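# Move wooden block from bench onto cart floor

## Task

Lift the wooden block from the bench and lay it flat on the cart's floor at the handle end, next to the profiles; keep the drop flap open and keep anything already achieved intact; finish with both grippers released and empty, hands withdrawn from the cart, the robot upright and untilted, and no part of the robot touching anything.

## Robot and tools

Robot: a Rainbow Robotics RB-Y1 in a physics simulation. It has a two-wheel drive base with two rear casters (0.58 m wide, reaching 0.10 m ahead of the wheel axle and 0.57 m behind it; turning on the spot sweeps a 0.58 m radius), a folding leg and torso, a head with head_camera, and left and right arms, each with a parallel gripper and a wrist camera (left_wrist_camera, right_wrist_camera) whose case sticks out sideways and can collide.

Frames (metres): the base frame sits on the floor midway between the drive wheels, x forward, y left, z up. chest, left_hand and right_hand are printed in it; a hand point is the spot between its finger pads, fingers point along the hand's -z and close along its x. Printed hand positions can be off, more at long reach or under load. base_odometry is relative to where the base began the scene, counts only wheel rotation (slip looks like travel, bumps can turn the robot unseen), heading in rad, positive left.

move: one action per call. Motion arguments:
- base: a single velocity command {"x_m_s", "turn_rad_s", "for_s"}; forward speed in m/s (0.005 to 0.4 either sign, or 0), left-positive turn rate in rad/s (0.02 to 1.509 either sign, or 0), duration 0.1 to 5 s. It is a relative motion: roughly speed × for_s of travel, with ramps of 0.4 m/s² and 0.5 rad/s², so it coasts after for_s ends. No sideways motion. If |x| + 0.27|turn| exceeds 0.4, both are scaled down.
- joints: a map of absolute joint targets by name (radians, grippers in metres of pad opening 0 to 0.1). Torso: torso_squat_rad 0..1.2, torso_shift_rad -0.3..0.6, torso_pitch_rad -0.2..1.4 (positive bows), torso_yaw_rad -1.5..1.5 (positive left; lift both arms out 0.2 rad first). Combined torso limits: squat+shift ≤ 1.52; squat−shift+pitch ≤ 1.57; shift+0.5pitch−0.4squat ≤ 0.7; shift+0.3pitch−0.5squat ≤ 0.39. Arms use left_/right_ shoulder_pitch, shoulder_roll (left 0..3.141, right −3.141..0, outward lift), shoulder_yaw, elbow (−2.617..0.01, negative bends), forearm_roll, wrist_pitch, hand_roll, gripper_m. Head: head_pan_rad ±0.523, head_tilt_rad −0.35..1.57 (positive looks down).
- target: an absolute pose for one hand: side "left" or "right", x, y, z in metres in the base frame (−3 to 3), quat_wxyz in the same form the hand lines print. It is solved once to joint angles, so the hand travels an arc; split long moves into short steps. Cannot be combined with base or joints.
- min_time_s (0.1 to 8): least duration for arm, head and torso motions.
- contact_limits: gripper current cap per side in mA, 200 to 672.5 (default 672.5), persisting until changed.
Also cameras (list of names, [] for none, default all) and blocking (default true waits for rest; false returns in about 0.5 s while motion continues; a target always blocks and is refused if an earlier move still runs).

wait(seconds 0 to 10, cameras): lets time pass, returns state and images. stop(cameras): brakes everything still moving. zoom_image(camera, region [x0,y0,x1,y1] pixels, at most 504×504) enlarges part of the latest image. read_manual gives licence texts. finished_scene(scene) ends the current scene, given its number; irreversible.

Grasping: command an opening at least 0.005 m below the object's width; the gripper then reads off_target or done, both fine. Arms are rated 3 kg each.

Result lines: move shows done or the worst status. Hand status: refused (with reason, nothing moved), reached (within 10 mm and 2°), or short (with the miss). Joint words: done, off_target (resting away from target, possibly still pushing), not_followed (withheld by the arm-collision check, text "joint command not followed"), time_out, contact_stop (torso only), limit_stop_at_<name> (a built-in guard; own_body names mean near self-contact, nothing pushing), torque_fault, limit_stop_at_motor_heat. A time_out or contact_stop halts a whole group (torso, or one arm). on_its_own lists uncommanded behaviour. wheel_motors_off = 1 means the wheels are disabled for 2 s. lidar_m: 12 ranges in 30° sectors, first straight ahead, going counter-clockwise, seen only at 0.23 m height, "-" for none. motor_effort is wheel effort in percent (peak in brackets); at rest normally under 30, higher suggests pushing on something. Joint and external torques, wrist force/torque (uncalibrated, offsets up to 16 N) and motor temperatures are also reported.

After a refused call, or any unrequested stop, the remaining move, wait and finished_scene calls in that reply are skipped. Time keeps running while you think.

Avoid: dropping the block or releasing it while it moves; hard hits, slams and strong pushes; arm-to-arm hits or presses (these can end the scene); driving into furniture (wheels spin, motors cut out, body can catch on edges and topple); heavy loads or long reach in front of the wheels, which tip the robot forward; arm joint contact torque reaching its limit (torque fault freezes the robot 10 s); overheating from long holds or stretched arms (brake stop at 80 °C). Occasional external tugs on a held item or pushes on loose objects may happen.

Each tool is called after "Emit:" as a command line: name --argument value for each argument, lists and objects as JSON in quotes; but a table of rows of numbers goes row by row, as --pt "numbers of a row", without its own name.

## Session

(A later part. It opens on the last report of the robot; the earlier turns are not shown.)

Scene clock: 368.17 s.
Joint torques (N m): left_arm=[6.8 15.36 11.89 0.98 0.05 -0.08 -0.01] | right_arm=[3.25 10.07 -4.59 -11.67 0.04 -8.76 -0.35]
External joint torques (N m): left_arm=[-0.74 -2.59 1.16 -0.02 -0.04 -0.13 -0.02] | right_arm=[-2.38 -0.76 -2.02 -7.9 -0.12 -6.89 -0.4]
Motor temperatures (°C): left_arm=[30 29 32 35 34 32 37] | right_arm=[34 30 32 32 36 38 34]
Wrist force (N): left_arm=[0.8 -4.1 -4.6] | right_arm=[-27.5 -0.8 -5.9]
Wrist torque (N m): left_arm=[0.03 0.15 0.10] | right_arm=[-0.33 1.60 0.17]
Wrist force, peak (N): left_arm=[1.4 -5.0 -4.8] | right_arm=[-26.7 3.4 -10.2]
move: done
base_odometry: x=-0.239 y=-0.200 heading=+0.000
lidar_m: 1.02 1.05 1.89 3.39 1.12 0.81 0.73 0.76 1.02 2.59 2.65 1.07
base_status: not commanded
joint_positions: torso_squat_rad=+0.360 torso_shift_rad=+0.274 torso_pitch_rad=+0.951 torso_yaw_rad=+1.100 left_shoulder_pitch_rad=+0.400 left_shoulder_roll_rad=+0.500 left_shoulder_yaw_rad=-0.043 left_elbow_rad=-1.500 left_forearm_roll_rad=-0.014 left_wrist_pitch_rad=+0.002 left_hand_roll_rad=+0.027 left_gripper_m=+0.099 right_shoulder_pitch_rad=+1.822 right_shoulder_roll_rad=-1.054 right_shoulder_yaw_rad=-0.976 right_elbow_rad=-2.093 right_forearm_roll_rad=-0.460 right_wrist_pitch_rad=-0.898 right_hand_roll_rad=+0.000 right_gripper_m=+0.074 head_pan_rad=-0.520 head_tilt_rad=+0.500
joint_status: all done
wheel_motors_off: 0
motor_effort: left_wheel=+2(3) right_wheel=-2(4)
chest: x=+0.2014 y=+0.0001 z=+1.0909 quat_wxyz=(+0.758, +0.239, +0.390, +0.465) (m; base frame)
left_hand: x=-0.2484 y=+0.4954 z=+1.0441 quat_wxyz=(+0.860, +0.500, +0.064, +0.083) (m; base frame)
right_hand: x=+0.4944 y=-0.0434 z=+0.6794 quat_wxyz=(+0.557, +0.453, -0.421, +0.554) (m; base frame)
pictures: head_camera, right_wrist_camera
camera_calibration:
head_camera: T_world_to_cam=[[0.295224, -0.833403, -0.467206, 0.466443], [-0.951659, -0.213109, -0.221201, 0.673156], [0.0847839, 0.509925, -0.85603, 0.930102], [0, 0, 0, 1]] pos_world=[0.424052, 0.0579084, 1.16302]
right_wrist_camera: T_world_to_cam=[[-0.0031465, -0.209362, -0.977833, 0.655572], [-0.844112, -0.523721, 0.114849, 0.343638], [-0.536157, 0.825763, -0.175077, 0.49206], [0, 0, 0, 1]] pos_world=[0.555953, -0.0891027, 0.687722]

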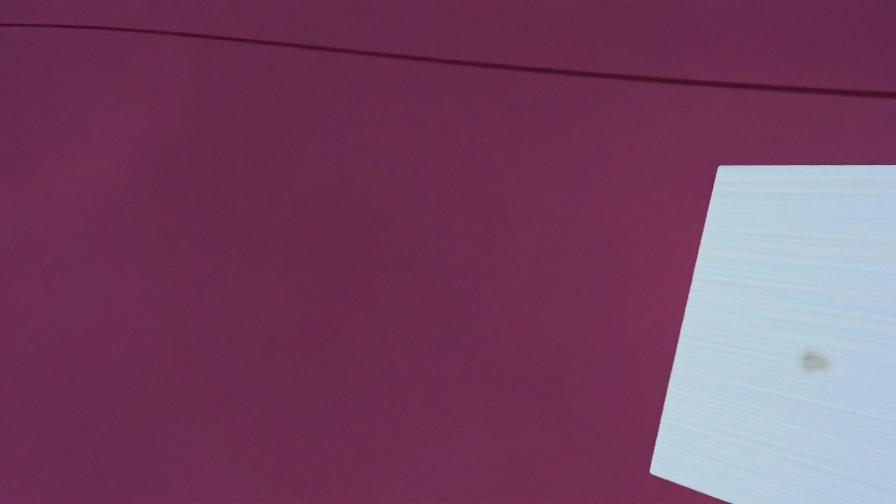

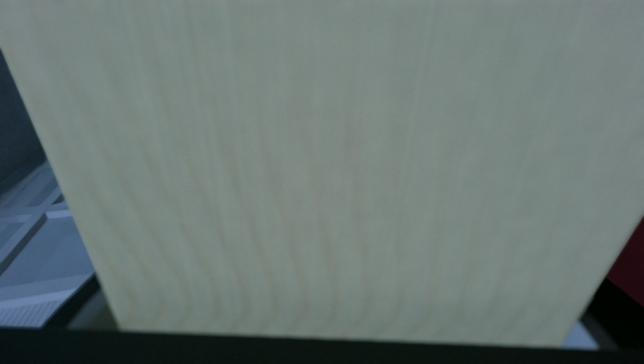

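Emit:
move --target '{"side": "right", "x": 0.50, "y": -0.0575, "z": 0.618, "quat_wxyz": [0.5417, 0.4545, -0.4545, 0.5417]}' --min_time_s 2 --cameras '[]'

Emit:
move --target '{"side": "right", "x": 0.50, "y": -0.045, "z": 0.76, "quat_wxyz": [0.5792, 0.4056, -0.4056, 0.5792]}' --min_time_s 2 --cameras '["head_camera"]'

Scene clock: 371.77 s.
Joint torques (N m): left_arm=[6.8 15.51 11.8 0.8 0.03 -0.22 0.07] | right_arm=[1.81 7.74 -4.08 -10.37 0.06 -9 0]
External joint torques (N m): left_arm=[-0.73 -2.44 1.07 -0.2 -0.06 -0.27 0.05] | right_arm=[-4.03 -1.27 -1.91 -7.35 -0.12 -7.1 -0.05]
Motor temperatures (°C): left_arm=[30 29 32 35 34 32 37] | right_arm=[34 30 32 32 36 38 34]
Wrist force (N): left_arm=[0.9 -4.5 -4.1] | right_arm=[-28.4 1.1 -5.0]
Wrist torque (N m): left_arm=[0.07 0.17 0.07] | right_arm=[-0.20 1.56 0.16]
Wrist force, peak (N): left_arm=[1.7 -4.1 -5.7] | right_arm=[-28.6 -0.1 -5.9]
move: done
base_odometry: x=-0.239 y=-0.200 heading=+0.000
lidar_m: 1.00 1.05 1.88 3.39 1.12 0.79 0.74 0.75 1.01 2.61 2.65 1.06
base_status: not commanded
joint_positions: torso_squat_rad=+0.360 torso_shift_rad=+0.274 torso_pitch_rad=+0.951 torso_yaw_rad=+1.100 left_shoulder_pitch_rad=+0.400 left_shoulder_roll_rad=+0.500 left_shoulder_yaw_rad=-0.043 left_elbow_rad=-1.500 left_forearm_roll_rad=-0.014 left_wrist_pitch_rad=+0.002 left_hand_roll_rad=+0.027 left_gripper_m=+0.099 right_shoulder_pitch_rad=+1.604 right_shoulder_roll_rad=-1.230 right_shoulder_yaw_rad=-0.760 right_elbow_rad=-1.770 right_forearm_roll_rad=-0.474 right_wrist_pitch_rad=-1.046 right_hand_roll_rad=+0.063 right_gripper_m=+0.074 head_pan_rad=-0.520 head_tilt_rad=+0.500
joint_status: all done
wheel_motors_off: 0
motor_effort: left_wheel=+2(3) right_wheel=-2(4)
chest: x=+0.2014 y=+0.0001 z=+1.0909 quat_wxyz=(+0.758, +0.239, +0.390, +0.465) (m; base frame)
left_hand: x=-0.2484 y=+0.4954 z=+1.0441 quat_wxyz=(+0.860, +0.500, +0.064, +0.083) (m; base frame)
right_hand: x=+0.5000 y=-0.0583 z=+0.6176 quat_wxyz=(+0.544, +0.450, -0.448, +0.548) (m; base frame)
right_hand_status: reached (checked arc, planned for 2.0 s): 1 mm and 1.2 deg off.
pictures: none
No camera images: "cameras" was empty.

Scene clock: 374.10 s.
Joint torques (N m): left_arm=[6.85 15.5 11.9 1.13 0.07 -0.17 -0.11] | right_arm=[3.33 13.73 -6.94 -10.87 -0.51 -8.44 -0.41]
External joint torques (N m): left_arm=[-0.69 -2.45 1.17 0.12 -0.02 -0.22 -0.12] | right_arm=[-2.13 2.21 -4.27 -7.86 -0.56 -6.62 -0.45]
Motor temperatures (°C): left_arm=[30 29 32 35 34 32 37] | right_arm=[34 30 32 32 36 39 34]
Wrist force (N): left_arm=[1.4 -3.9 -4.5] | right_arm=[-26.7 1.5 -9.1]
Wrist torque (N m): left_arm=[-0.02 0.26 0.09] | right_arm=[-0.22 1.55 0.16]
Wrist force, peak (N): left_arm=[1.2 -4.7 -5.4] | right_arm=[-29.4 1.0 -5.5]
move: done
base_odometry: x=-0.239 y=-0.200 heading=+0.000
lidar_m: 1.01 1.06 1.90 3.37 1.12 0.80 0.72 0.75 1.02 2.62 2.65 1.06
base_status: not commanded
joint_positions: torso_squat_rad=+0.360 torso_shift_rad=+0.274 torso_pitch_rad=+0.951 torso_yaw_rad=+1.100 left_shoulder_pitch_rad=+0.400 left_shoulder_roll_rad=+0.500 left_shoulder_yaw_rad=-0.043 left_elbow_rad=-1.500 left_forearm_roll_rad=-0.014 left_wrist_pitch_rad=+0.002 left_hand_roll_rad=+0.027 left_gripper_m=+0.099 right_shoulder_pitch_rad=+2.054 right_shoulder_roll_rad=-0.710 right_shoulder_yaw_rad=-1.170 right_elbow_rad=-2.426 right_forearm_roll_rad=-0.498 right_wrist_pitch_rad=-0.817 right_hand_roll_rad=-0.037 right_gripper_m=+0.074 head_pan_rad=-0.520 head_tilt_rad=+0.500
joint_status: all done
wheel_motors_off: 0
motor_effort: left_wheel=+2(3) right_wheel=-2(4)
chest: x=+0.2014 y=+0.0001 z=+1.0909 quat_wxyz=(+0.758, +0.239, +0.390, +0.465) (m; base frame)
left_hand: x=-0.2484 y=+0.4954 z=+1.0441 quat_wxyz=(+0.860, +0.500, +0.064, +0.083) (m; base frame)
right_hand: x=+0.5002 y=-0.0457 z=+0.7590 quat_wxyz=(+0.580, +0.404, -0.405, +0.580) (m; base frame)
right_hand_status: reached (checked arc, planned for 2.0 s): 1 mm and 0.2 deg off.
pictures: head_camera
camera_calibration:
head_camera: T_world_to_cam=[[0.295224, -0.833403, -0.467206, 0.466443], [-0.951659, -0.213109, -0.221201, 0.673156], [0.0847837, 0.509925, -0.856031, 0.930102], [0, 0, 0, 1]] pos_world=[0.424052, 0.0579085, 1.16302]

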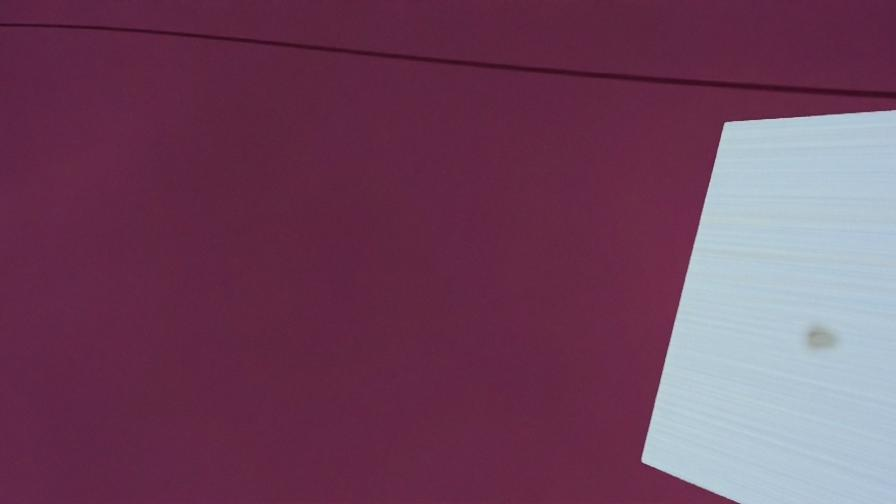

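Emit:
move --target '{"side": "right", "x": 0.50, "y": -0.05, "z": 0.75, "quat_wxyz": [0.5417, 0.4545, -0.4545, 0.5417]}' --min_time_s 1.5 --cameras '[]'

Emit:
move --base '{"x_m_s": 0.15, "for_s": 3.0}' --cameras '["head_camera"]'

Scene clock: 379.47 s.
Joint torques (N m): left_arm=[7.02 15.5 12.35 1.01 0.07 -0.19 0.06] | right_arm=[1.16 10.66 -4.44 -10.8 -0.03 -9.14 -0.05]
External joint torques (N m): left_arm=[-0.52 -2.45 1.62 0.01 -0.02 -0.24 0.05] | right_arm=[-4.97 -0.89 -1.75 -7.53 -0.09 -7.24 -0.1]
Motor temperatures (°C): left_arm=[30 29 32 35 34 32 37] | right_arm=[34 30 32 32 36 39 34]
Wrist force (N): left_arm=[0.5 -4.3 -5.4] | right_arm=[-27.7 0.8 -4.1]
Wrist torque (N m): left_arm=[0.06 0.16 0.06] | right_arm=[-0.25 1.68 0.18]
Wrist force, peak (N): left_arm=[1.5 -5.1 -5.0] | right_arm=[-28.4 0.1 -6.6]
move: done
base_odometry: x=-0.239 y=-0.200 heading=+0.000
lidar_m: 1.02 1.05 1.88 3.39 1.12 0.81 0.72 0.75 1.03 2.60 2.66 1.07
base_status: not commanded
joint_positions: torso_squat_rad=+0.360 torso_shift_rad=+0.274 torso_pitch_rad=+0.951 torso_yaw_rad=+1.100 left_shoulder_pitch_rad=+0.400 left_shoulder_roll_rad=+0.500 left_shoulder_yaw_rad=-0.043 left_elbow_rad=-1.500 left_forearm_roll_rad=-0.014 left_wrist_pitch_rad=+0.002 left_hand_roll_rad=+0.027 left_gripper_m=+0.099 right_shoulder_pitch_rad=+1.933 right_shoulder_roll_rad=-0.849 right_shoulder_yaw_rad=-1.069 right_elbow_rad=-2.255 right_forearm_roll_rad=-0.450 right_wrist_pitch_rad=-0.991 right_hand_roll_rad=-0.021 right_gripper_m=+0.074 head_pan_rad=-0.520 head_tilt_rad=+0.500
joint_status: all done
wheel_motors_off: 0
motor_effort: left_wheel=+2(2) right_wheel=-3(4)
chest: x=+0.2014 y=+0.0001 z=+1.0909 quat_wxyz=(+0.758, +0.239, +0.390, +0.465) (m; base frame)
left_hand: x=-0.2484 y=+0.4954 z=+1.0441 quat_wxyz=(+0.860, +0.500, +0.064, +0.083) (m; base frame)
right_hand: x=+0.5001 y=-0.0509 z=+0.7490 quat_wxyz=(+0.543, +0.453, -0.453, +0.543) (m; base frame)
right_hand_status: reached (checked arc, planned for 1.5 s): 1 mm and 0.4 deg off.
pictures: none
No camera images: "cameras" was empty.

Scene clock: 383.20 s.
Joint torques (N m): left_arm=[6.86 15.57 11.89 1.11 -0.08 -0.17 -0.01] | right_arm=[1.67 11.04 -5.14 -11.44 -0.19 -8.82 -0.1]
External joint torques (N m): left_arm=[-0.68 -2.38 1.15 0.11 -0.17 -0.22 -0.02] | right_arm=[-4.47 -0.51 -2.45 -8.17 -0.25 -6.92 -0.15]
Motor temperatures (°C): left_arm=[30 29 32 35 34 32 37] | right_arm=[34 30 32 32 36 39 34]
Wrist force (N): left_arm=[0.9 -4.4 -4.6] | right_arm=[-27.6 0.5 -4.5]
Wrist torque (N m): left_arm=[0.11 0.18 0.11] | right_arm=[-0.20 1.68 0.19]
Wrist force, peak (N): left_arm=[1.4 -5.1 -5.5] | right_arm=[-29.2 -1.2 -4.7]
move: done
base_odometry: x=+0.211 y=-0.200 heading=+0.000
lidar_m: 0.56 0.59 1.03 4.79 1.77 1.28 1.18 1.22 1.64 4.16 0.84 0.60
base_status: done (sent for 3 of 3 s)
joint_positions: torso_squat_rad=+0.360 torso_shift_rad=+0.274 torso_pitch_rad=+0.951 torso_yaw_rad=+1.100 left_shoulder_pitch_rad=+0.400 left_shoulder_roll_rad=+0.500 left_shoulder_yaw_rad=-0.043 left_elbow_rad=-1.500 left_forearm_roll_rad=-0.014 left_wrist_pitch_rad=+0.002 left_hand_roll_rad=+0.027 left_gripper_m=+0.099 right_shoulder_pitch_rad=+1.933 right_shoulder_roll_rad=-0.850 right_shoulder_yaw_rad=-1.069 right_elbow_rad=-2.255 right_forearm_roll_rad=-0.450 right_wrist_pitch_rad=-0.991 right_hand_roll_rad=-0.021 right_gripper_m=+0.074 head_pan_rad=-0.520 head_tilt_rad=+0.500
joint_status: not commanded
wheel_motors_off: 0
motor_effort: left_wheel=+1(25) right_wheel=-1(24)
chest: x=+0.2014 y=+0.0001 z=+1.0909 quat_wxyz=(+0.758, +0.239, +0.390, +0.465) (m; base frame)
left_hand: x=-0.2484 y=+0.4954 z=+1.0441 quat_wxyz=(+0.860, +0.500, +0.064, +0.083) (m; base frame)
right_hand: x=+0.5001 y=-0.0509 z=+0.7489 quat_wxyz=(+0.543, +0.453, -0.453, +0.543) (m; base frame)
pictures: head_camera
camera_calibration:
head_camera: T_world_to_cam=[[0.295186, -0.833404, -0.467229, 0.466454], [-0.951677, -0.213111, -0.221121, 0.673104], [0.0847119, 0.509923, -0.856039, 0.930101], [0, 0, 0, 1]] pos_world=[0.424096, 0.0579098, 1.16298]

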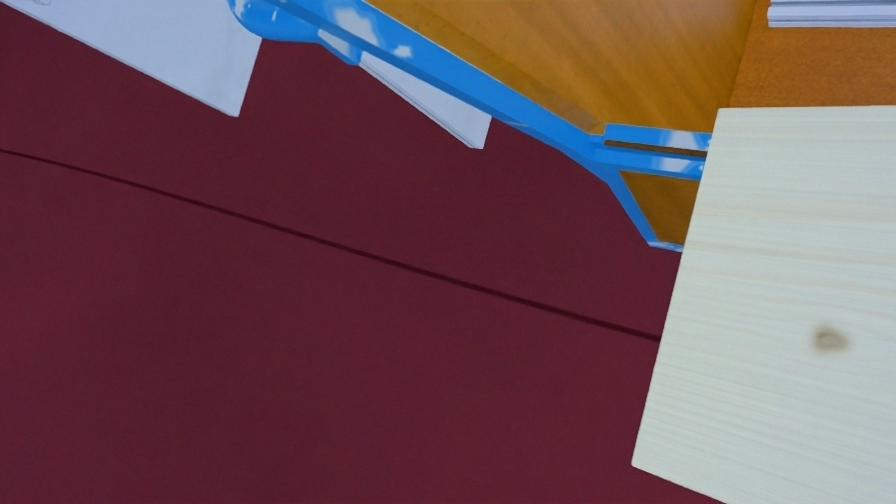

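Emit:
move --base '{"x_m_s": 0.12, "for_s": 2.25}' --cameras '["head_camera"]'

Scene clock: 386.87 s.
Joint torques (N m): left_arm=[6.96 15.71 12.07 0.96 -0.05 -0.13 0.01] | right_arm=[1.89 11.05 -5.24 -11.5 -0.12 -8.89 0.03]
External joint torques (N m): left_arm=[-0.58 -2.24 1.34 -0.05 -0.14 -0.18 0] | right_arm=[-4.25 -0.5 -2.55 -8.23 -0.18 -6.99 -0.02]
Motor temperatures (°C): left_arm=[30 29 32 35 34 32 37] | right_arm=[34 30 32 32 36 39 34]
Wrist force (N): left_arm=[0.8 -4.1 -5.1] | right_arm=[-27.1 0.5 -5.1]
Wrist torque (N m): left_arm=[0.02 0.22 0.11] | right_arm=[-0.20 1.67 0.19]
Wrist force, peak (N): left_arm=[1.4 -4.7 -5.2] | right_arm=[-29.2 -0.3 -4.5]
move: done
base_odometry: x=+0.483 y=-0.200 heading=+0.000
lidar_m: 0.29 0.31 0.44 3.81 2.19 1.57 1.45 1.50 2.01 4.96 0.45 0.31
base_status: done (sent for 2.27 of 2.27 s)
joint_positions: torso_squat_rad=+0.360 torso_shift_rad=+0.274 torso_pitch_rad=+0.951 torso_yaw_rad=+1.100 left_shoulder_pitch_rad=+0.400 left_shoulder_roll_rad=+0.500 left_shoulder_yaw_rad=-0.043 left_elbow_rad=-1.500 left_forearm_roll_rad=-0.014 left_wrist_pitch_rad=+0.002 left_hand_roll_rad=+0.027 left_gripper_m=+0.099 right_shoulder_pitch_rad=+1.933 right_shoulder_roll_rad=-0.850 right_shoulder_yaw_rad=-1.069 right_elbow_rad=-2.255 right_forearm_roll_rad=-0.450 right_wrist_pitch_rad=-0.991 right_hand_roll_rad=-0.021 right_gripper_m=+0.074 head_pan_rad=-0.520 head_tilt_rad=+0.500
joint_status: not commanded
wheel_motors_off: 0
motor_effort: left_wheel=+1(24) right_wheel=+1(20)
chest: x=+0.2014 y=+0.0001 z=+1.0909 quat_wxyz=(+0.758, +0.239, +0.390, +0.465) (m; base frame)
left_hand: x=-0.2484 y=+0.4954 z=+1.0441 quat_wxyz=(+0.860, +0.500, +0.064, +0.083) (m; base frame)
right_hand: x=+0.5001 y=-0.0509 z=+0.7489 quat_wxyz=(+0.543, +0.453, -0.453, +0.543) (m; base frame)
pictures: head_camera
camera_calibration:
head_camera: T_world_to_cam=[[0.295187, -0.8334, -0.467235, 0.466455], [-0.951677, -0.21311, -0.221123, 0.673102], [0.0847112, 0.50993, -0.856035, 0.930101], [0, 0, 0, 1]] pos_world=[0.424094, 0.0579026, 1.16298]

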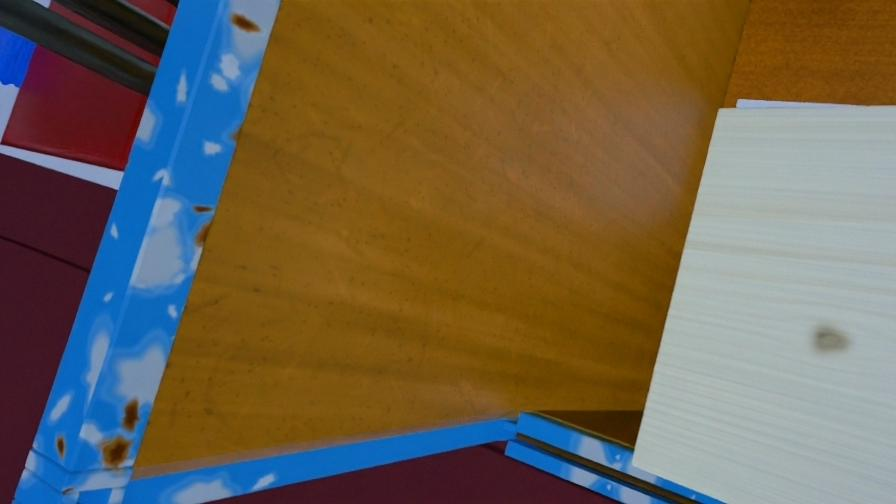

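Emit:
move --target '{"side": "right", "x": 0.502, "y": -0.045, "z": 0.76, "quat_wxyz": [0.5792, 0.4056, -0.4056, 0.5792]}' --min_time_s 1.5 --cameras '[]'

Emit:
move --joints '{"torso_squat_rad": 0.5, "torso_shift_rad": 0.292}' --min_time_s 1 --cameras '[]'

Emit:
move --joints '{"torso_squat_rad": 0.66, "torso_shift_rad": 0.326}' --min_time_s 1 --cameras '["head_camera", "right_wrist_camera"]'

Scene clock: 391.70 s.
Joint torques (N m): left_arm=[6.99 15.96 11.8 1.06 0.02 -0.13 0.03] | right_arm=[3.2 14.37 -6.77 -11.02 -0.51 -8.46 -0.42]
External joint torques (N m): left_arm=[-0.55 -1.99 1.07 0.06 -0.07 -0.18 0.02] | right_arm=[-2.21 2.8 -4.07 -8.06 -0.54 -6.64 -0.46]
Motor temperatures (°C): left_arm=[30 29 32 35 34 32 37] | right_arm=[34 30 32 32 36 40 34]
Wrist force (N): left_arm=[1.7 -4.2 -4.1] | right_arm=[-26.9 1.3 -8.8]
Wrist torque (N m): left_arm=[0.07 0.28 0.04] | right_arm=[-0.26 1.55 0.16]
Wrist force, peak (N): left_arm=[1.3 -5.0 -5.1] | right_arm=[-28.6 1.2 -5.4]
move: done
base_odometry: x=+0.483 y=-0.200 heading=+0.000
lidar_m: 0.29 0.31 0.42 3.81 2.18 1.56 1.45 1.50 2.01 4.95 0.44 0.31
base_status: not commanded
joint_positions: torso_squat_rad=+0.360 torso_shift_rad=+0.274 torso_pitch_rad=+0.951 torso_yaw_rad=+1.100 left_shoulder_pitch_rad=+0.400 left_shoulder_roll_rad=+0.500 left_shoulder_yaw_rad=-0.043 left_elbow_rad=-1.500 left_forearm_roll_rad=-0.014 left_wrist_pitch_rad=+0.002 left_hand_roll_rad=+0.027 left_gripper_m=+0.099 right_shoulder_pitch_rad=+2.056 right_shoulder_roll_rad=-0.712 right_shoulder_yaw_rad=-1.177 right_elbow_rad=-2.421 right_forearm_roll_rad=-0.501 right_wrist_pitch_rad=-0.821 right_hand_roll_rad=-0.043 right_gripper_m=+0.074 head_pan_rad=-0.520 head_tilt_rad=+0.500
joint_status: all done
wheel_motors_off: 0
motor_effort: left_wheel=+0(1) right_wheel=-1(2)
chest: x=+0.2014 y=+0.0001 z=+1.0909 quat_wxyz=(+0.758, +0.239, +0.390, +0.465) (m; base frame)
left_hand: x=-0.2484 y=+0.4954 z=+1.0441 quat_wxyz=(+0.860, +0.500, +0.064, +0.083) (m; base frame)
right_hand: x=+0.5021 y=-0.0458 z=+0.7590 quat_wxyz=(+0.580, +0.405, -0.405, +0.580) (m; base frame)
right_hand_status: reached (checked arc, planned for 1.5 s): 1 mm and 0.2 deg off.
pictures: none
No camera images: "cameras" was empty.

Scene clock: 393.00 s.
Joint torques (N m): left_arm=[6.86 15.55 11.77 1.03 0.04 -0.17 0.03] | right_arm=[3.27 14.37 -6.79 -10.75 -0.61 -8.51 -0.51]
External joint torques (N m): left_arm=[-0.68 -2.4 1.04 0.02 -0.05 -0.22 0.01] | right_arm=[-2.14 2.8 -4.09 -7.79 -0.64 -6.69 -0.56]
Motor temperatures (°C): left_arm=[30 29 32 35 34 32 37] | right_arm=[34 30 32 32 36 40 34]
Wrist force (N): left_arm=[1.7 -3.5 -5.1] | right_arm=[-26.3 1.2 -9.0]
Wrist torque (N m): left_arm=[-0.04 0.31 0.08] | right_arm=[-0.32 1.56 0.16]
Wrist force, peak (N): left_arm=[1.6 -4.8 -5.0] | right_arm=[-27.6 0.7 -9.8]
move: done
base_odometry: x=+0.483 y=-0.200 heading=+0.000
lidar_m: 0.29 0.31 0.43 3.83 2.19 1.56 1.44 1.50 2.01 4.95 0.44 0.31
base_status: not commanded
joint_positions: torso_squat_rad=+0.500 torso_shift_rad=+0.292 torso_pitch_rad=+0.951 torso_yaw_rad=+1.100 left_shoulder_pitch_rad=+0.400 left_shoulder_roll_rad=+0.500 left_shoulder_yaw_rad=-0.043 left_elbow_rad=-1.500 left_forearm_roll_rad=-0.014 left_wrist_pitch_rad=+0.002 left_hand_roll_rad=+0.027 left_gripper_m=+0.099 right_shoulder_pitch_rad=+2.056 right_shoulder_roll_rad=-0.712 right_shoulder_yaw_rad=-1.177 right_elbow_rad=-2.421 right_forearm_roll_rad=-0.501 right_wrist_pitch_rad=-0.821 right_hand_roll_rad=-0.043 right_gripper_m=+0.074 head_pan_rad=-0.520 head_tilt_rad=+0.500
joint_status: all done
wheel_motors_off: 0
motor_effort: left_wheel=+0(2) right_wheel=-1(3)
chest: x=+0.2009 y=+0.0001 z=+1.0485 quat_wxyz=(+0.758, +0.239, +0.390, +0.465) (m; base frame)
left_hand: x=-0.2488 y=+0.4954 z=+1.0017 quat_wxyz=(+0.860, +0.500, +0.064, +0.083) (m; base frame)
right_hand: x=+0.5016 y=-0.0458 z=+0.7166 quat_wxyz=(+0.580, +0.405, -0.405, +0.580) (m; base frame)
pictures: none
No camera images: "cameras" was empty.

Scene clock: 394.33 s.
Joint torques (N m): left_arm=[6.91 15.17 12.37 1.07 -0.01 -0.24 0.07] | right_arm=[3.12 14.45 -6.54 -10.63 -0.5 -8.58 -0.51]
External joint torques (N m): left_arm=[-0.63 -2.78 1.64 0.07 -0.1 -0.29 0.06] | right_arm=[-2.29 2.88 -3.84 -7.67 -0.54 -6.76 -0.56]
Motor temperatures (°C): left_arm=[30 29 32 35 34 32 37] | right_arm=[34 30 32 32 36 40 34]
Wrist force (N): left_arm=[1.2 -4.5 -4.6] | right_arm=[-26.1 0.6 -8.9]
Wrist torque (N m): left_arm=[0.09 0.21 0.08] | right_arm=[-0.21 1.56 0.17]
Wrist force, peak (N): left_arm=[1.2 -4.7 -5.1] | right_arm=[-27.7 1.3 -9.4]
move: done
base_odometry: x=+0.483 y=-0.200 heading=+0.000
lidar_m: 0.29 0.30 0.42 3.82 2.17 1.57 1.45 1.49 2.01 4.94 0.45 0.30
base_status: not commanded
joint_positions: torso_squat_rad=+0.660 torso_shift_rad=+0.326 torso_pitch_rad=+0.951 torso_yaw_rad=+1.100 left_shoulder_pitch_rad=+0.400 left_shoulder_roll_rad=+0.500 left_shoulder_yaw_rad=-0.043 left_elbow_rad=-1.500 left_forearm_roll_rad=-0.014 left_wrist_pitch_rad=+0.002 left_hand_roll_rad=+0.027 left_gripper_m=+0.099 right_shoulder_pitch_rad=+2.057 right_shoulder_roll_rad=-0.712 right_shoulder_yaw_rad=-1.177 right_elbow_rad=-2.421 right_forearm_roll_rad=-0.501 right_wrist_pitch_rad=-0.821 right_hand_roll_rad=-0.043 right_gripper_m=+0.074 head_pan_rad=-0.520 head_tilt_rad=+0.500
joint_status: all done
wheel_motors_off: 0
motor_effort: left_wheel=+0(2) right_wheel=+0(3)
chest: x=+0.2012 y=+0.0001 z=+0.9841 quat_wxyz=(+0.758, +0.239, +0.390, +0.465) (m; base frame)
left_hand: x=-0.2485 y=+0.4954 z=+0.9373 quat_wxyz=(+0.860, +0.500, +0.064, +0.083) (m; base frame)
right_hand: x=+0.5018 y=-0.0458 z=+0.6522 quat_wxyz=(+0.580, +0.405, -0.405, +0.580) (m; base frame)
pictures: head_camera, right_wrist_camera
camera_calibration:
head_camera: T_world_to_cam=[[0.295198, -0.8334, -0.467228, 0.416592], [-0.951672, -0.21311, -0.221145, 0.649317], [0.0847317, 0.509929, -0.856033, 0.838695], [0, 0, 0, 1]] pos_world=[0.423895, 0.0578889, 1.05619]
right_wrist_camera: T_world_to_cam=[[0.0289508, -0.319543, -0.947129, 0.587313], [-0.861271, -0.488876, 0.138611, 0.346501], [-0.507321, 0.811722, -0.289367, 0.552702], [0, 0, 0, 1]] pos_world=[0.561826, -0.0915726, 0.668166]

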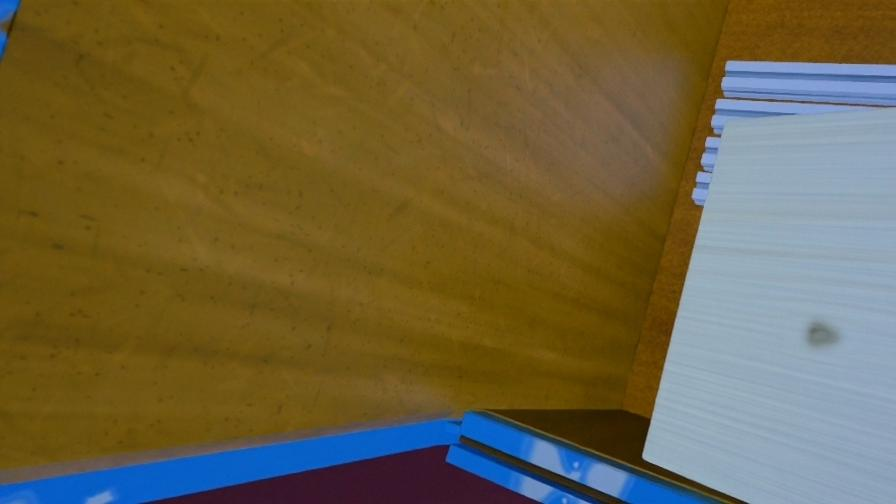

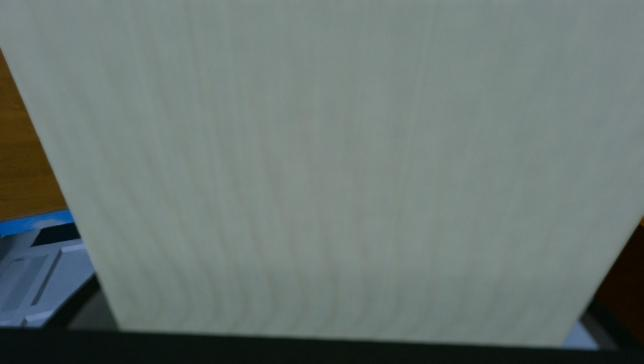

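Emit:
move --joints '{"torso_squat_rad": 0.8, "torso_shift_rad": 0.371}' --min_time_s 1 --cameras '["head_camera"]'

Emit:
move --joints '{"torso_squat_rad": 0.95, "torso_shift_rad": 0.45, "head_tilt_rad": 0.75}' --min_time_s 1 --cameras '["head_camera"]'

Scene clock: 396.90 s.
Joint torques (N m): left_arm=[7.07 15.59 11.77 1.1 0.01 -0.1 -0.12] | right_arm=[3.53 14.38 -6.64 -10.47 -0.52 -8.69 -0.5]
External joint torques (N m): left_arm=[-0.47 -2.36 1.04 0.1 -0.08 -0.15 -0.13] | right_arm=[-1.88 2.8 -3.94 -7.51 -0.56 -6.87 -0.55]
Motor temperatures (°C): left_arm=[30 29 32 35 34 32 37] | right_arm=[34 30 32 32 36 40 34]
Wrist force (N): left_arm=[0.5 -4.4 -5.0] | right_arm=[-26.7 1.3 -9.0]
Wrist torque (N m): left_arm=[0.10 0.14 0.05] | right_arm=[-0.29 1.58 0.17]
Wrist force, peak (N): left_arm=[0.7 -5.7 -4.8] | right_arm=[-28.1 1.2 -9.4]
move: done
base_odometry: x=+0.483 y=-0.200 heading=+0.000
lidar_m: 0.29 0.32 0.43 3.82 2.19 1.56 1.44 1.50 1.99 4.95 0.44 0.31
base_status: not commanded
joint_positions: torso_squat_rad=+0.800 torso_shift_rad=+0.371 torso_pitch_rad=+0.951 torso_yaw_rad=+1.100 left_shoulder_pitch_rad=+0.400 left_shoulder_roll_rad=+0.500 left_shoulder_yaw_rad=-0.043 left_elbow_rad=-1.500 left_forearm_roll_rad=-0.014 left_wrist_pitch_rad=+0.002 left_hand_roll_rad=+0.027 left_gripper_m=+0.099 right_shoulder_pitch_rad=+2.057 right_shoulder_roll_rad=-0.712 right_shoulder_yaw_rad=-1.177 right_elbow_rad=-2.421 right_forearm_roll_rad=-0.501 right_wrist_pitch_rad=-0.821 right_hand_roll_rad=-0.043 right_gripper_m=+0.074 head_pan_rad=-0.520 head_tilt_rad=+0.500
joint_status: all done
wheel_motors_off: 0
motor_effort: left_wheel=+1(2) right_wheel=+0(3)
chest: x=+0.2009 y=+0.0001 z=+0.9147 quat_wxyz=(+0.758, +0.239, +0.390, +0.465) (m; base frame)
left_hand: x=-0.2489 y=+0.4954 z=+0.8679 quat_wxyz=(+0.860, +0.500, +0.064, +0.083) (m; base frame)
right_hand: x=+0.5015 y=-0.0458 z=+0.5829 quat_wxyz=(+0.580, +0.405, -0.405, +0.580) (m; base frame)
pictures: head_camera
camera_calibration:
head_camera: T_world_to_cam=[[0.295197, -0.833401, -0.467228, 0.384275], [-0.951672, -0.213109, -0.221145, 0.63368], [0.0847315, 0.509929, -0.856033, 0.77936], [0, 0, 0, 1]] pos_world=[0.423582, 0.05788, 0.986837]

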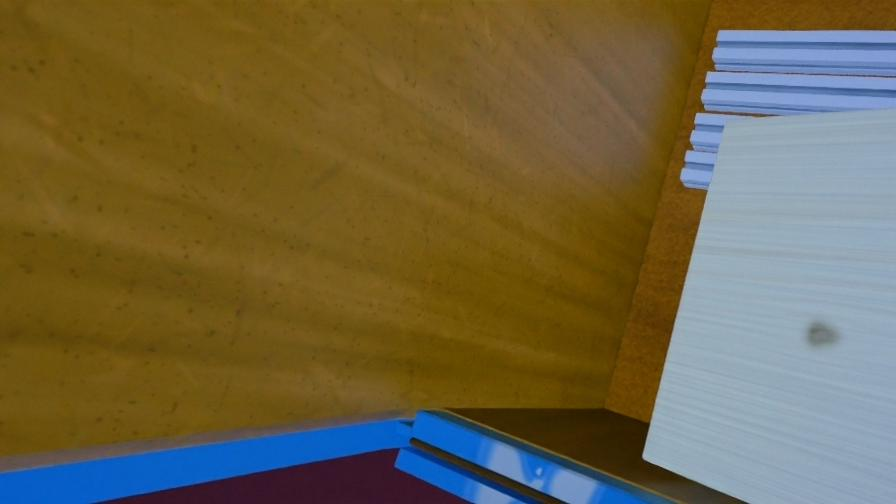

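Scene clock: 398.27 s.
Joint torques (N m): left_arm=[6.74 15.69 11.94 1.24 0.07 -0.21 -0.12] | right_arm=[2.82 13.54 -6.48 -10.66 -0.43 -8.63 -0.57]
External joint torques (N m): left_arm=[-0.8 -2.27 1.21 0.23 -0.02 -0.26 -0.13] | right_arm=[-2.59 1.96 -3.78 -7.7 -0.46 -6.81 -0.62]
Motor temperatures (°C): left_arm=[30 29 32 35 34 32 37] | right_arm=[34 30 32 32 36 40 34]
Wrist force (N): left_arm=[0.6 -4.3 -4.1] | right_arm=[-26.6 1.6 -8.9]
Wrist torque (N m): left_arm=[0.07 0.13 0.10] | right_arm=[-0.30 1.55 0.15]
Wrist force, peak (N): left_arm=[1.6 -4.0 -6.0] | right_arm=[-27.8 0.3 -9.5]
move: done
base_odometry: x=+0.483 y=-0.200 heading=+0.000
lidar_m: 0.29 0.31 0.42 3.83 2.18 1.55 1.45 1.49 2.02 4.93 0.45 0.30
base_status: not commanded
joint_positions: torso_squat_rad=+0.950 torso_shift_rad=+0.450 torso_pitch_rad=+0.951 torso_yaw_rad=+1.100 left_shoulder_pitch_rad=+0.400 left_shoulder_roll_rad=+0.500 left_shoulder_yaw_rad=-0.043 left_elbow_rad=-1.500 left_forearm_roll_rad=-0.014 left_wrist_pitch_rad=+0.002 left_hand_roll_rad=+0.027 left_gripper_m=+0.099 right_shoulder_pitch_rad=+2.057 right_shoulder_roll_rad=-0.712 right_shoulder_yaw_rad=-1.177 right_elbow_rad=-2.421 right_forearm_roll_rad=-0.501 right_wrist_pitch_rad=-0.821 right_hand_roll_rad=-0.043 right_gripper_m=+0.074 head_pan_rad=-0.520 head_tilt_rad=+0.750
joint_status: all done
wheel_motors_off: 0
motor_effort: left_wheel=+1(2) right_wheel=-1(2)
chest: x=+0.2012 y=+0.0001 z=+0.8269 quat_wxyz=(+0.758, +0.239, +0.390, +0.465) (m; base frame)
left_hand: x=-0.2486 y=+0.4954 z=+0.7801 quat_wxyz=(+0.860, +0.500, +0.064, +0.083) (m; base frame)
right_hand: x=+0.5018 y=-0.0459 z=+0.4950 quat_wxyz=(+0.580, +0.405, -0.405, +0.580) (m; base frame)
pictures: head_camera
camera_calibration:
head_camera: T_world_to_cam=[[0.291141, -0.837715, -0.462028, 0.339845], [-0.944612, -0.32819, -0.000185826, 0.407577], [-0.151477, 0.436491, -0.886865, 0.821736], [0, 0, 0, 1]] pos_world=[0.410533, 0.0597755, 0.885863]

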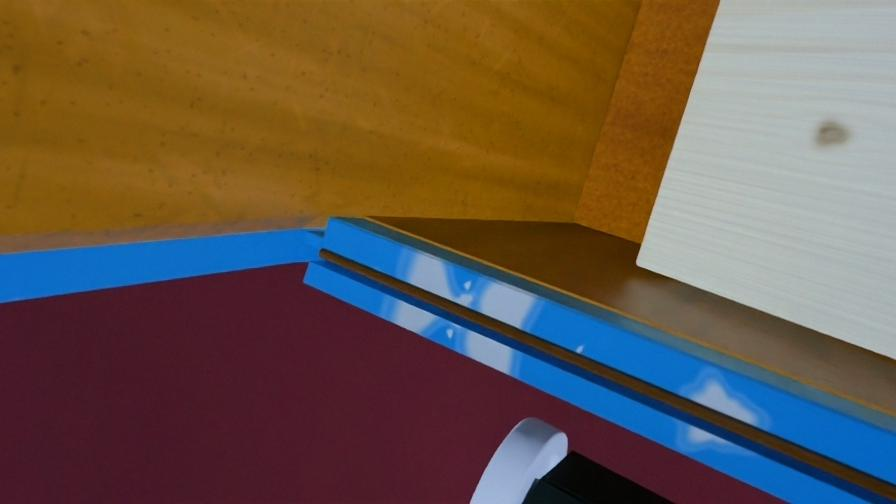

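Emit:
move --target '{"side": "right", "x": 0.499, "y": -0.045, "z": 0.405, "quat_wxyz": [0.5792, 0.4056, -0.4056, 0.5792]}' --min_time_s 2 --cameras '["head_camera", "right_wrist_camera"]'

Scene clock: 401.57 s.
Joint torques (N m): left_arm=[7.17 15.98 11.83 1.13 0.02 -0.14 0.01] | right_arm=[2.49 8.94 -2.95 -11.82 1.53 -7.47 0.02]
External joint torques (N m): left_arm=[-0.37 -1.97 1.1 0.12 -0.07 -0.19 0] | right_arm=[-3.17 -1.96 -0.28 -7.98 1.34 -5.65 -0.03]
Motor temperatures (°C): left_arm=[30 29 32 35 34 32 37] | right_arm=[34 30 32 32 36 40 34]
Wrist force (N): left_arm=[0.4 -4.8 -3.9] | right_arm=[-24.4 -3.7 -9.0]
Wrist torque (N m): left_arm=[0.12 0.11 0.08] | right_arm=[-1.35 1.25 0.08]
Wrist force, peak (N): left_arm=[1.4 -5.1 -4.7] | right_arm=[-27.0 1.2 -9.4]
move: done
base_odometry: x=+0.483 y=-0.200 heading=+0.000
lidar_m: 0.29 0.31 0.41 3.82 2.18 1.56 1.45 1.50 2.02 4.96 0.44 0.31
base_status: not commanded
joint_positions: torso_squat_rad=+0.950 torso_shift_rad=+0.450 torso_pitch_rad=+0.951 torso_yaw_rad=+1.100 left_shoulder_pitch_rad=+0.400 left_shoulder_roll_rad=+0.500 left_shoulder_yaw_rad=-0.043 left_elbow_rad=-1.500 left_forearm_roll_rad=-0.014 left_wrist_pitch_rad=+0.002 left_hand_roll_rad=+0.027 left_gripper_m=+0.099 right_shoulder_pitch_rad=+1.844 right_shoulder_roll_rad=-1.011 right_shoulder_yaw_rad=-1.003 right_elbow_rad=-2.162 right_forearm_roll_rad=-0.510 right_wrist_pitch_rad=-0.755 right_hand_roll_rad=+0.061 right_gripper_m=+0.074 head_pan_rad=-0.520 head_tilt_rad=+0.750
joint_status: all done
wheel_motors_off: 0
motor_effort: left_wheel=+1(2) right_wheel=+0(2)
chest: x=+0.2012 y=+0.0001 z=+0.8269 quat_wxyz=(+0.758, +0.239, +0.390, +0.465) (m; base frame)
left_hand: x=-0.2486 y=+0.4954 z=+0.7801 quat_wxyz=(+0.860, +0.500, +0.064, +0.083) (m; base frame)
right_hand: x=+0.4994 y=-0.0460 z=+0.4041 quat_wxyz=(+0.580, +0.404, -0.404, +0.580) (m; base frame)
right_hand_status: reached (checked arc, planned for 2.0 s): 1 mm and 0.3 deg off.
pictures: head_camera, right_wrist_camera
camera_calibration:
head_camera: T_world_to_cam=[[0.291141, -0.837715, -0.462028, 0.339845], [-0.944612, -0.32819, -0.000185984, 0.407577], [-0.151477, 0.436491, -0.886865, 0.821736], [0, 0, 0, 1]] pos_world=[0.410533, 0.0597756, 0.885863]
right_wrist_camera: T_world_to_cam=[[0.029557, -0.321725, -0.946372, 0.351659], [-0.861655, -0.488084, 0.139016, 0.378753], [-0.506633, 0.811337, -0.291642, 0.480421], [0, 0, 0, 1]] pos_world=[0.559358, -0.0917825, 0.420259]

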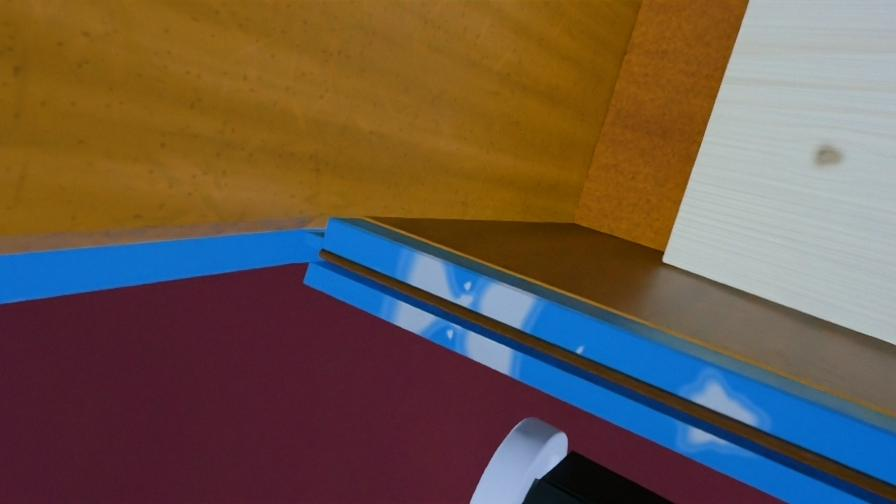

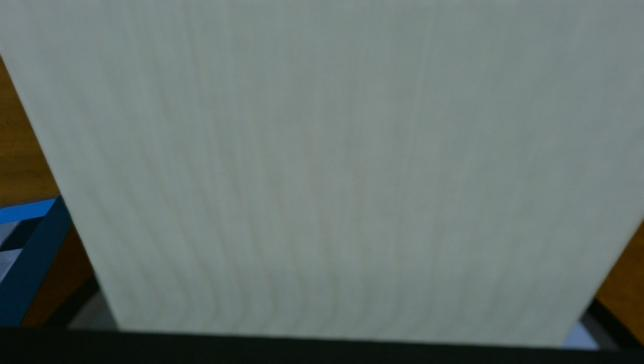

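Emit:
move --target '{"side": "right", "x": 0.507, "y": -0.045, "z": 0.405, "quat_wxyz": [0.5792, 0.4056, -0.4056, 0.5792]}' --min_time_s 1 --cameras '[]'

Emit:
move --target '{"side": "right", "x": 0.507, "y": -0.045, "z": 0.393, "quat_wxyz": [0.5792, 0.4056, -0.4056, 0.5792]}' --min_time_s 1 --cameras '[]'

Scene clock: 405.20 s.
Joint torques (N m): left_arm=[6.82 15.58 11.85 1.09 0.02 -0.12 -0.1] | right_arm=[4.06 10.01 -7.37 -11.3 -0.17 -8.67 -0.56]
External joint torques (N m): left_arm=[-0.72 -2.37 1.12 0.08 -0.07 -0.17 -0.12] | right_arm=[-1.41 -1.08 -4.53 -7.61 -0.33 -6.85 -0.61]
Motor temperatures (°C): left_arm=[30 29 32 35 34 32 37] | right_arm=[34 30 32 32 35 40 34]
Wrist force (N): left_arm=[1.1 -3.9 -5.2] | right_arm=[-26.7 1.0 -9.2]
Wrist torque (N m): left_arm=[0.03 0.25 0.08] | right_arm=[-0.24 1.51 0.14]
Wrist force, peak (N): left_arm=[1.0 -4.7 -5.2] | right_arm=[-26.7 -0.1 -10.1]
move: done
base_odometry: x=+0.483 y=-0.200 heading=+0.000
lidar_m: 0.29 0.29 0.43 3.83 2.17 1.56 1.45 1.49 2.00 4.95 0.44 0.31
base_status: not commanded
joint_positions: torso_squat_rad=+0.950 torso_shift_rad=+0.450 torso_pitch_rad=+0.951 torso_yaw_rad=+1.100 left_shoulder_pitch_rad=+0.400 left_shoulder_roll_rad=+0.500 left_shoulder_yaw_rad=-0.043 left_elbow_rad=-1.500 left_forearm_roll_rad=-0.014 left_wrist_pitch_rad=+0.002 left_hand_roll_rad=+0.027 left_gripper_m=+0.099 right_shoulder_pitch_rad=+1.855 right_shoulder_roll_rad=-1.017 right_shoulder_yaw_rad=-1.028 right_elbow_rad=-2.147 right_forearm_roll_rad=-0.514 right_wrist_pitch_rad=-0.763 right_hand_roll_rad=+0.040 right_gripper_m=+0.074 head_pan_rad=-0.520 head_tilt_rad=+0.750
joint_status: all done
wheel_motors_off: 0
motor_effort: left_wheel=+0(2) right_wheel=+0(2)
chest: x=+0.2012 y=+0.0001 z=+0.8269 quat_wxyz=(+0.758, +0.239, +0.390, +0.465) (m; base frame)
left_hand: x=-0.2486 y=+0.4954 z=+0.7801 quat_wxyz=(+0.860, +0.500, +0.064, +0.083) (m; base frame)
right_hand: x=+0.5070 y=-0.0460 z=+0.4041 quat_wxyz=(+0.580, +0.404, -0.405, +0.580) (m; base frame)
right_hand_status: reached (checked arc, planned for 1.0 s): 1 mm and 0.3 deg off.
pictures: none
No camera images: "cameras" was empty.

Scene clock: 406.53 s.
Joint torques (N m): left_arm=[6.94 15.62 12.15 1.03 -0.01 -0.17 0.02] | right_arm=[1.07 9.44 -4.06 -10.35 -0.21 -7.44 -0.21]
External joint torques (N m): left_arm=[-0.6 -2.34 1.42 0.03 -0.1 -0.22 0.01] | right_arm=[-4.35 -1.46 -1.24 -6.65 -0.38 -5.62 -0.26]
Motor temperatures (°C): left_arm=[30 29 32 35 34 32 37] | right_arm=[34 30 32 32 35 40 34]
Wrist force (N): left_arm=[0.8 -4.2 -4.5] | right_arm=[-23.6 1.3 -5.9]
Wrist torque (N m): left_arm=[0.10 0.17 0.08] | right_arm=[-0.47 0.97 0.40]
Wrist force, peak (N): left_arm=[1.6 -4.7 -5.3] | right_arm=[-26.9 1.4 -9.3]
move: done
base_odometry: x=+0.483 y=-0.200 heading=+0.000
lidar_m: 0.28 0.29 0.42 3.83 2.18 1.56 1.45 1.48 2.02 4.95 0.45 0.30
base_status: not commanded
joint_positions: torso_squat_rad=+0.950 torso_shift_rad=+0.450 torso_pitch_rad=+0.951 torso_yaw_rad=+1.100 left_shoulder_pitch_rad=+0.400 left_shoulder_roll_rad=+0.500 left_shoulder_yaw_rad=-0.043 left_elbow_rad=-1.500 left_forearm_roll_rad=-0.014 left_wrist_pitch_rad=+0.002 left_hand_roll_rad=+0.027 left_gripper_m=+0.099 right_shoulder_pitch_rad=+1.829 right_shoulder_roll_rad=-1.053 right_shoulder_yaw_rad=-1.005 right_elbow_rad=-2.108 right_forearm_roll_rad=-0.516 right_wrist_pitch_rad=-0.764 right_hand_roll_rad=+0.048 right_gripper_m=+0.074 head_pan_rad=-0.520 head_tilt_rad=+0.750
joint_status: all done
wheel_motors_off: 0
motor_effort: left_wheel=+0(1) right_wheel=+2(3)
chest: x=+0.2011 y=+0.0001 z=+0.8269 quat_wxyz=(+0.758, +0.239, +0.390, +0.465) (m; base frame)
left_hand: x=-0.2486 y=+0.4954 z=+0.7801 quat_wxyz=(+0.860, +0.500, +0.064, +0.083) (m; base frame)
right_hand: x=+0.5070 y=-0.0460 z=+0.3925 quat_wxyz=(+0.580, +0.404, -0.404, +0.581) (m; base frame)
right_hand_status: reached (checked arc, planned for 1.0 s): 1 mm and 0.3 deg off.
pictures: none
No camera images: "cameras" was empty.

Emit:
move --target '{"side": "right", "x": 0.503, "y": -0.045, "z": 0.397, "quat_wxyz": [0.5792, 0.4056, -0.4056, 0.5792]}' --min_time_s 1 --cameras '[]'

Emit:
move --target '{"side": "right", "x": 0.503, "y": -0.045, "z": 0.391, "quat_wxyz": [0.5792, 0.4056, -0.4056, 0.5792]}' --min_time_s 1 --cameras '["right_wrist_camera"]'

Scene clock: 410.83 s.
Joint torques (N m): left_arm=[6.94 15.7 11.71 1.26 -0.03 -0.21 0.01] | right_arm=[3.86 13.5 -4.47 -12.78 0.45 -8.38 0.17]
External joint torques (N m): left_arm=[-0.6 -2.25 0.98 0.26 -0.12 -0.26 0] | right_arm=[-1.67 2.65 -1.73 -9 0.27 -6.56 0.12]
Motor temperatures (°C): left_arm=[30 29 32 35 34 32 37] | right_arm=[34 30 31 32 35 40 34]
Wrist force (N): left_arm=[1.1 -3.8 -5.0] | right_arm=[-26.6 0.9 -9.1]
Wrist torque (N m): left_arm=[0.00 0.21 0.08] | right_arm=[-0.25 1.58 0.14]
Wrist force, peak (N): left_arm=[1.0 -5.1 -5.3] | right_arm=[-26.7 1.0 -9.3]
move: done
base_odometry: x=+0.483 y=-0.200 heading=+0.000
lidar_m: 0.29 0.29 0.43 3.82 2.19 1.56 1.46 1.51 2.00 4.95 0.43 0.31
base_status: not commanded
joint_positions: torso_squat_rad=+0.950 torso_shift_rad=+0.450 torso_pitch_rad=+0.951 torso_yaw_rad=+1.100 left_shoulder_pitch_rad=+0.400 left_shoulder_roll_rad=+0.500 left_shoulder_yaw_rad=-0.043 left_elbow_rad=-1.500 left_forearm_roll_rad=-0.014 left_wrist_pitch_rad=+0.002 left_hand_roll_rad=+0.027 left_gripper_m=+0.099 right_shoulder_pitch_rad=+1.830 right_shoulder_roll_rad=-1.040 right_shoulder_yaw_rad=-0.998 right_elbow_rad=-2.125 right_forearm_roll_rad=-0.514 right_wrist_pitch_rad=-0.761 right_hand_roll_rad=+0.056 right_gripper_m=+0.074 head_pan_rad=-0.520 head_tilt_rad=+0.750
joint_status: all done
wheel_motors_off: 0
motor_effort: left_wheel=+0(1) right_wheel=-2(3)
chest: x=+0.2011 y=+0.0001 z=+0.8269 quat_wxyz=(+0.758, +0.239, +0.390, +0.465) (m; base frame)
left_hand: x=-0.2486 y=+0.4954 z=+0.7801 quat_wxyz=(+0.860, +0.500, +0.064, +0.083) (m; base frame)
right_hand: x=+0.5033 y=-0.0457 z=+0.3959 quat_wxyz=(+0.580, +0.404, -0.405, +0.580) (m; base frame)
right_hand_status: reached (checked arc, planned for 1.0 s): 1 mm and 0.2 deg off.
pictures: none
No camera images: "cameras" was empty.

Scene clock: 412.17 s.
Joint torques (N m): left_arm=[6.75 15.53 11.71 1.17 -0.01 -0.15 -0.08] | right_arm=[2.42 9.16 -2.92 -7.97 -0.7 -4.97 -0.74]
External joint torques (N m): left_arm=[-0.79 -2.42 0.98 0.17 -0.1 -0.2 -0.09] | right_arm=[-3.1 -1.58 -0.19 -4.19 -0.89 -3.15 -0.79]
Motor temperatures (°C): left_arm=[30 29 32 35 34 32 37] | right_arm=[34 30 31 32 35 40 34]
Wrist force (N): left_arm=[1.0 -4.1 -5.1] | right_arm=[-17.1 2.2 -1.2]
Wrist torque (N m): left_arm=[0.07 0.18 0.06] | right_arm=[-0.60 0.02 0.90]
Wrist force, peak (N): left_arm=[1.8 -5.1 -4.9] | right_arm=[-26.7 1.1 -9.6]
move: done
base_odometry: x=+0.483 y=-0.200 heading=+0.000
lidar_m: 0.28 0.31 0.43 3.82 2.18 1.55 1.45 1.50 2.00 4.94 0.42 0.32
base_status: not commanded
joint_positions: torso_squat_rad=+0.950 torso_shift_rad=+0.450 torso_pitch_rad=+0.951 torso_yaw_rad=+1.100 left_shoulder_pitch_rad=+0.400 left_shoulder_roll_rad=+0.500 left_shoulder_yaw_rad=-0.043 left_elbow_rad=-1.500 left_forearm_roll_rad=-0.014 left_wrist_pitch_rad=+0.002 left_hand_roll_rad=+0.027 left_gripper_m=+0.099 right_shoulder_pitch_rad=+1.816 right_shoulder_roll_rad=-1.056 right_shoulder_yaw_rad=-0.985 right_elbow_rad=-2.106 right_forearm_roll_rad=-0.514 right_wrist_pitch_rad=-0.763 right_hand_roll_rad=+0.061 right_gripper_m=+0.074 head_pan_rad=-0.520 head_tilt_rad=+0.750
joint_status: all done
wheel_motors_off: 0
motor_effort: left_wheel=+0(1) right_wheel=-1(2)
chest: x=+0.2010 y=+0.0001 z=+0.8269 quat_wxyz=(+0.758, +0.239, +0.390, +0.465) (m; base frame)
left_hand: x=-0.2487 y=+0.4954 z=+0.7800 quat_wxyz=(+0.860, +0.500, +0.064, +0.083) (m; base frame)
right_hand: x=+0.5031 y=-0.0457 z=+0.3907 quat_wxyz=(+0.580, +0.404, -0.405, +0.580) (m; base frame)
right_hand_status: reached (checked arc, planned for 1.0 s): 1 mm and 0.2 deg off.
pictures: right_wrist_camera
camera_calibration:
right_wrist_camera: T_world_to_cam=[[0.0300137, -0.320058, -0.946922, 0.339018], [-0.861307, -0.488992, 0.137978, 0.384164], [-0.507198, 0.81145, -0.290344, 0.477937], [0, 0, 0, 1]] pos_world=[0.563117, -0.0914634, 0.406784]

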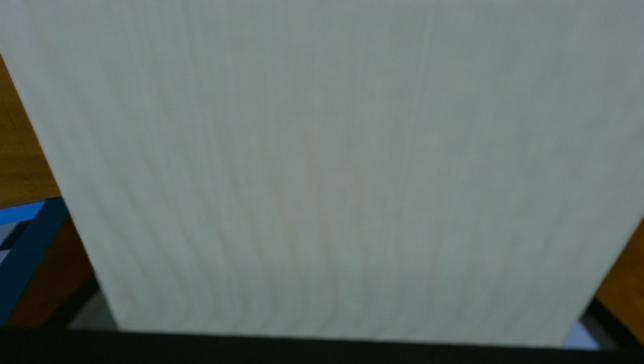

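Emit:
move --joints '{"head_tilt_rad": 0.45}' --cameras '["head_camera"]'

Scene clock: 415.13 s.
Joint torques (N m): left_arm=[6.96 15.61 12.4 0.92 0.08 -0.17 0.02] | right_arm=[1.96 8.8 -2.8 -8.09 -0.79 -4.95 -0.63]
External joint torques (N m): left_arm=[-0.57 -2.34 1.67 -0.09 -0.01 -0.22 0.01] | right_arm=[-3.56 -1.94 -0.07 -4.31 -0.97 -3.13 -0.68]
Motor temperatures (°C): left_arm=[30 29 32 35 34 32 37] | right_arm=[34 30 31 32 35 40 34]
Wrist force (N): left_arm=[0.6 -4.5 -5.3] | right_arm=[-17.6 3.0 -1.3]
Wrist torque (N m): left_arm=[0.08 0.16 0.10] | right_arm=[-0.71 -0.05 0.91]
Wrist force, peak (N): left_arm=[1.5 -4.9 -5.3] | right_arm=[-18.4 2.9 -0.9]
move: done
base_odometry: x=+0.483 y=-0.200 heading=+0.000
lidar_m: 0.29 0.31 0.42 3.81 2.18 1.57 1.45 1.51 2.00 4.95 0.45 0.32
base_status: not commanded
joint_positions: torso_squat_rad=+0.950 torso_shift_rad=+0.450 torso_pitch_rad=+0.951 torso_yaw_rad=+1.100 left_shoulder_pitch_rad=+0.400 left_shoulder_roll_rad=+0.500 left_shoulder_yaw_rad=-0.043 left_elbow_rad=-1.500 left_forearm_roll_rad=-0.014 left_wrist_pitch_rad=+0.002 left_hand_roll_rad=+0.027 left_gripper_m=+0.099 right_shoulder_pitch_rad=+1.816 right_shoulder_roll_rad=-1.056 right_shoulder_yaw_rad=-0.985 right_elbow_rad=-2.106 right_forearm_roll_rad=-0.514 right_wrist_pitch_rad=-0.763 right_hand_roll_rad=+0.061 right_gripper_m=+0.074 head_pan_rad=-0.520 head_tilt_rad=+0.450
joint_status: all done
wheel_motors_off: 0
motor_effort: left_wheel=+1(1) right_wheel=-1(2)
chest: x=+0.2010 y=+0.0001 z=+0.8269 quat_wxyz=(+0.758, +0.239, +0.390, +0.465) (m; base frame)
left_hand: x=-0.2487 y=+0.4954 z=+0.7800 quat_wxyz=(+0.860, +0.500, +0.064, +0.083) (m; base frame)
right_hand: x=+0.5031 y=-0.0457 z=+0.3907 quat_wxyz=(+0.580, +0.404, -0.405, +0.580) (m; base frame)
pictures: head_camera
camera_calibration:
head_camera: T_world_to_cam=[[0.296315, -0.832552, -0.468033, 0.343555], [-0.945924, -0.188091, -0.26429, 0.652124], [0.132002, 0.521037, -0.843265, 0.674614], [0, 0, 0, 1]] pos_world=[0.426009, 0.0571866, 0.902023]

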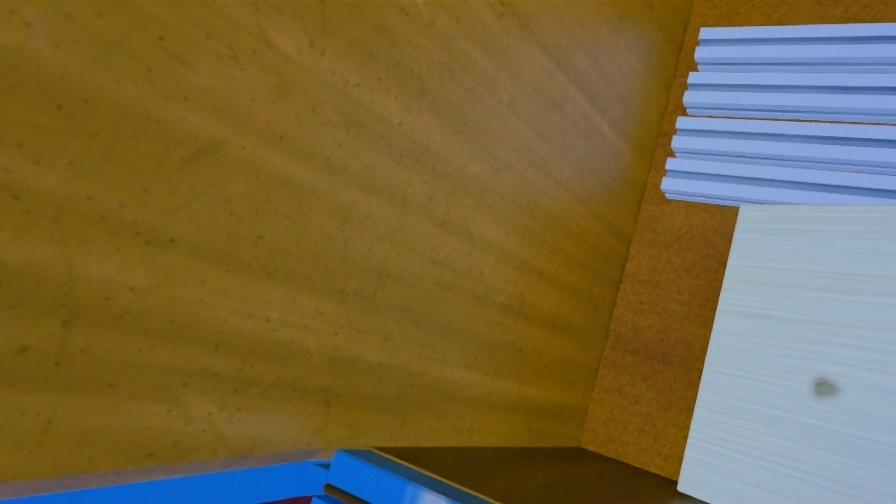

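Emit:
zoom_image --camera "head_camera" --region '[640, 130, 896, 274]'

Scaled by 1.969 from the camera's 896x504 image, which has a finer 1280x720 frame.

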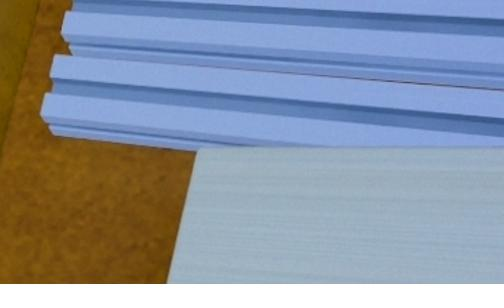

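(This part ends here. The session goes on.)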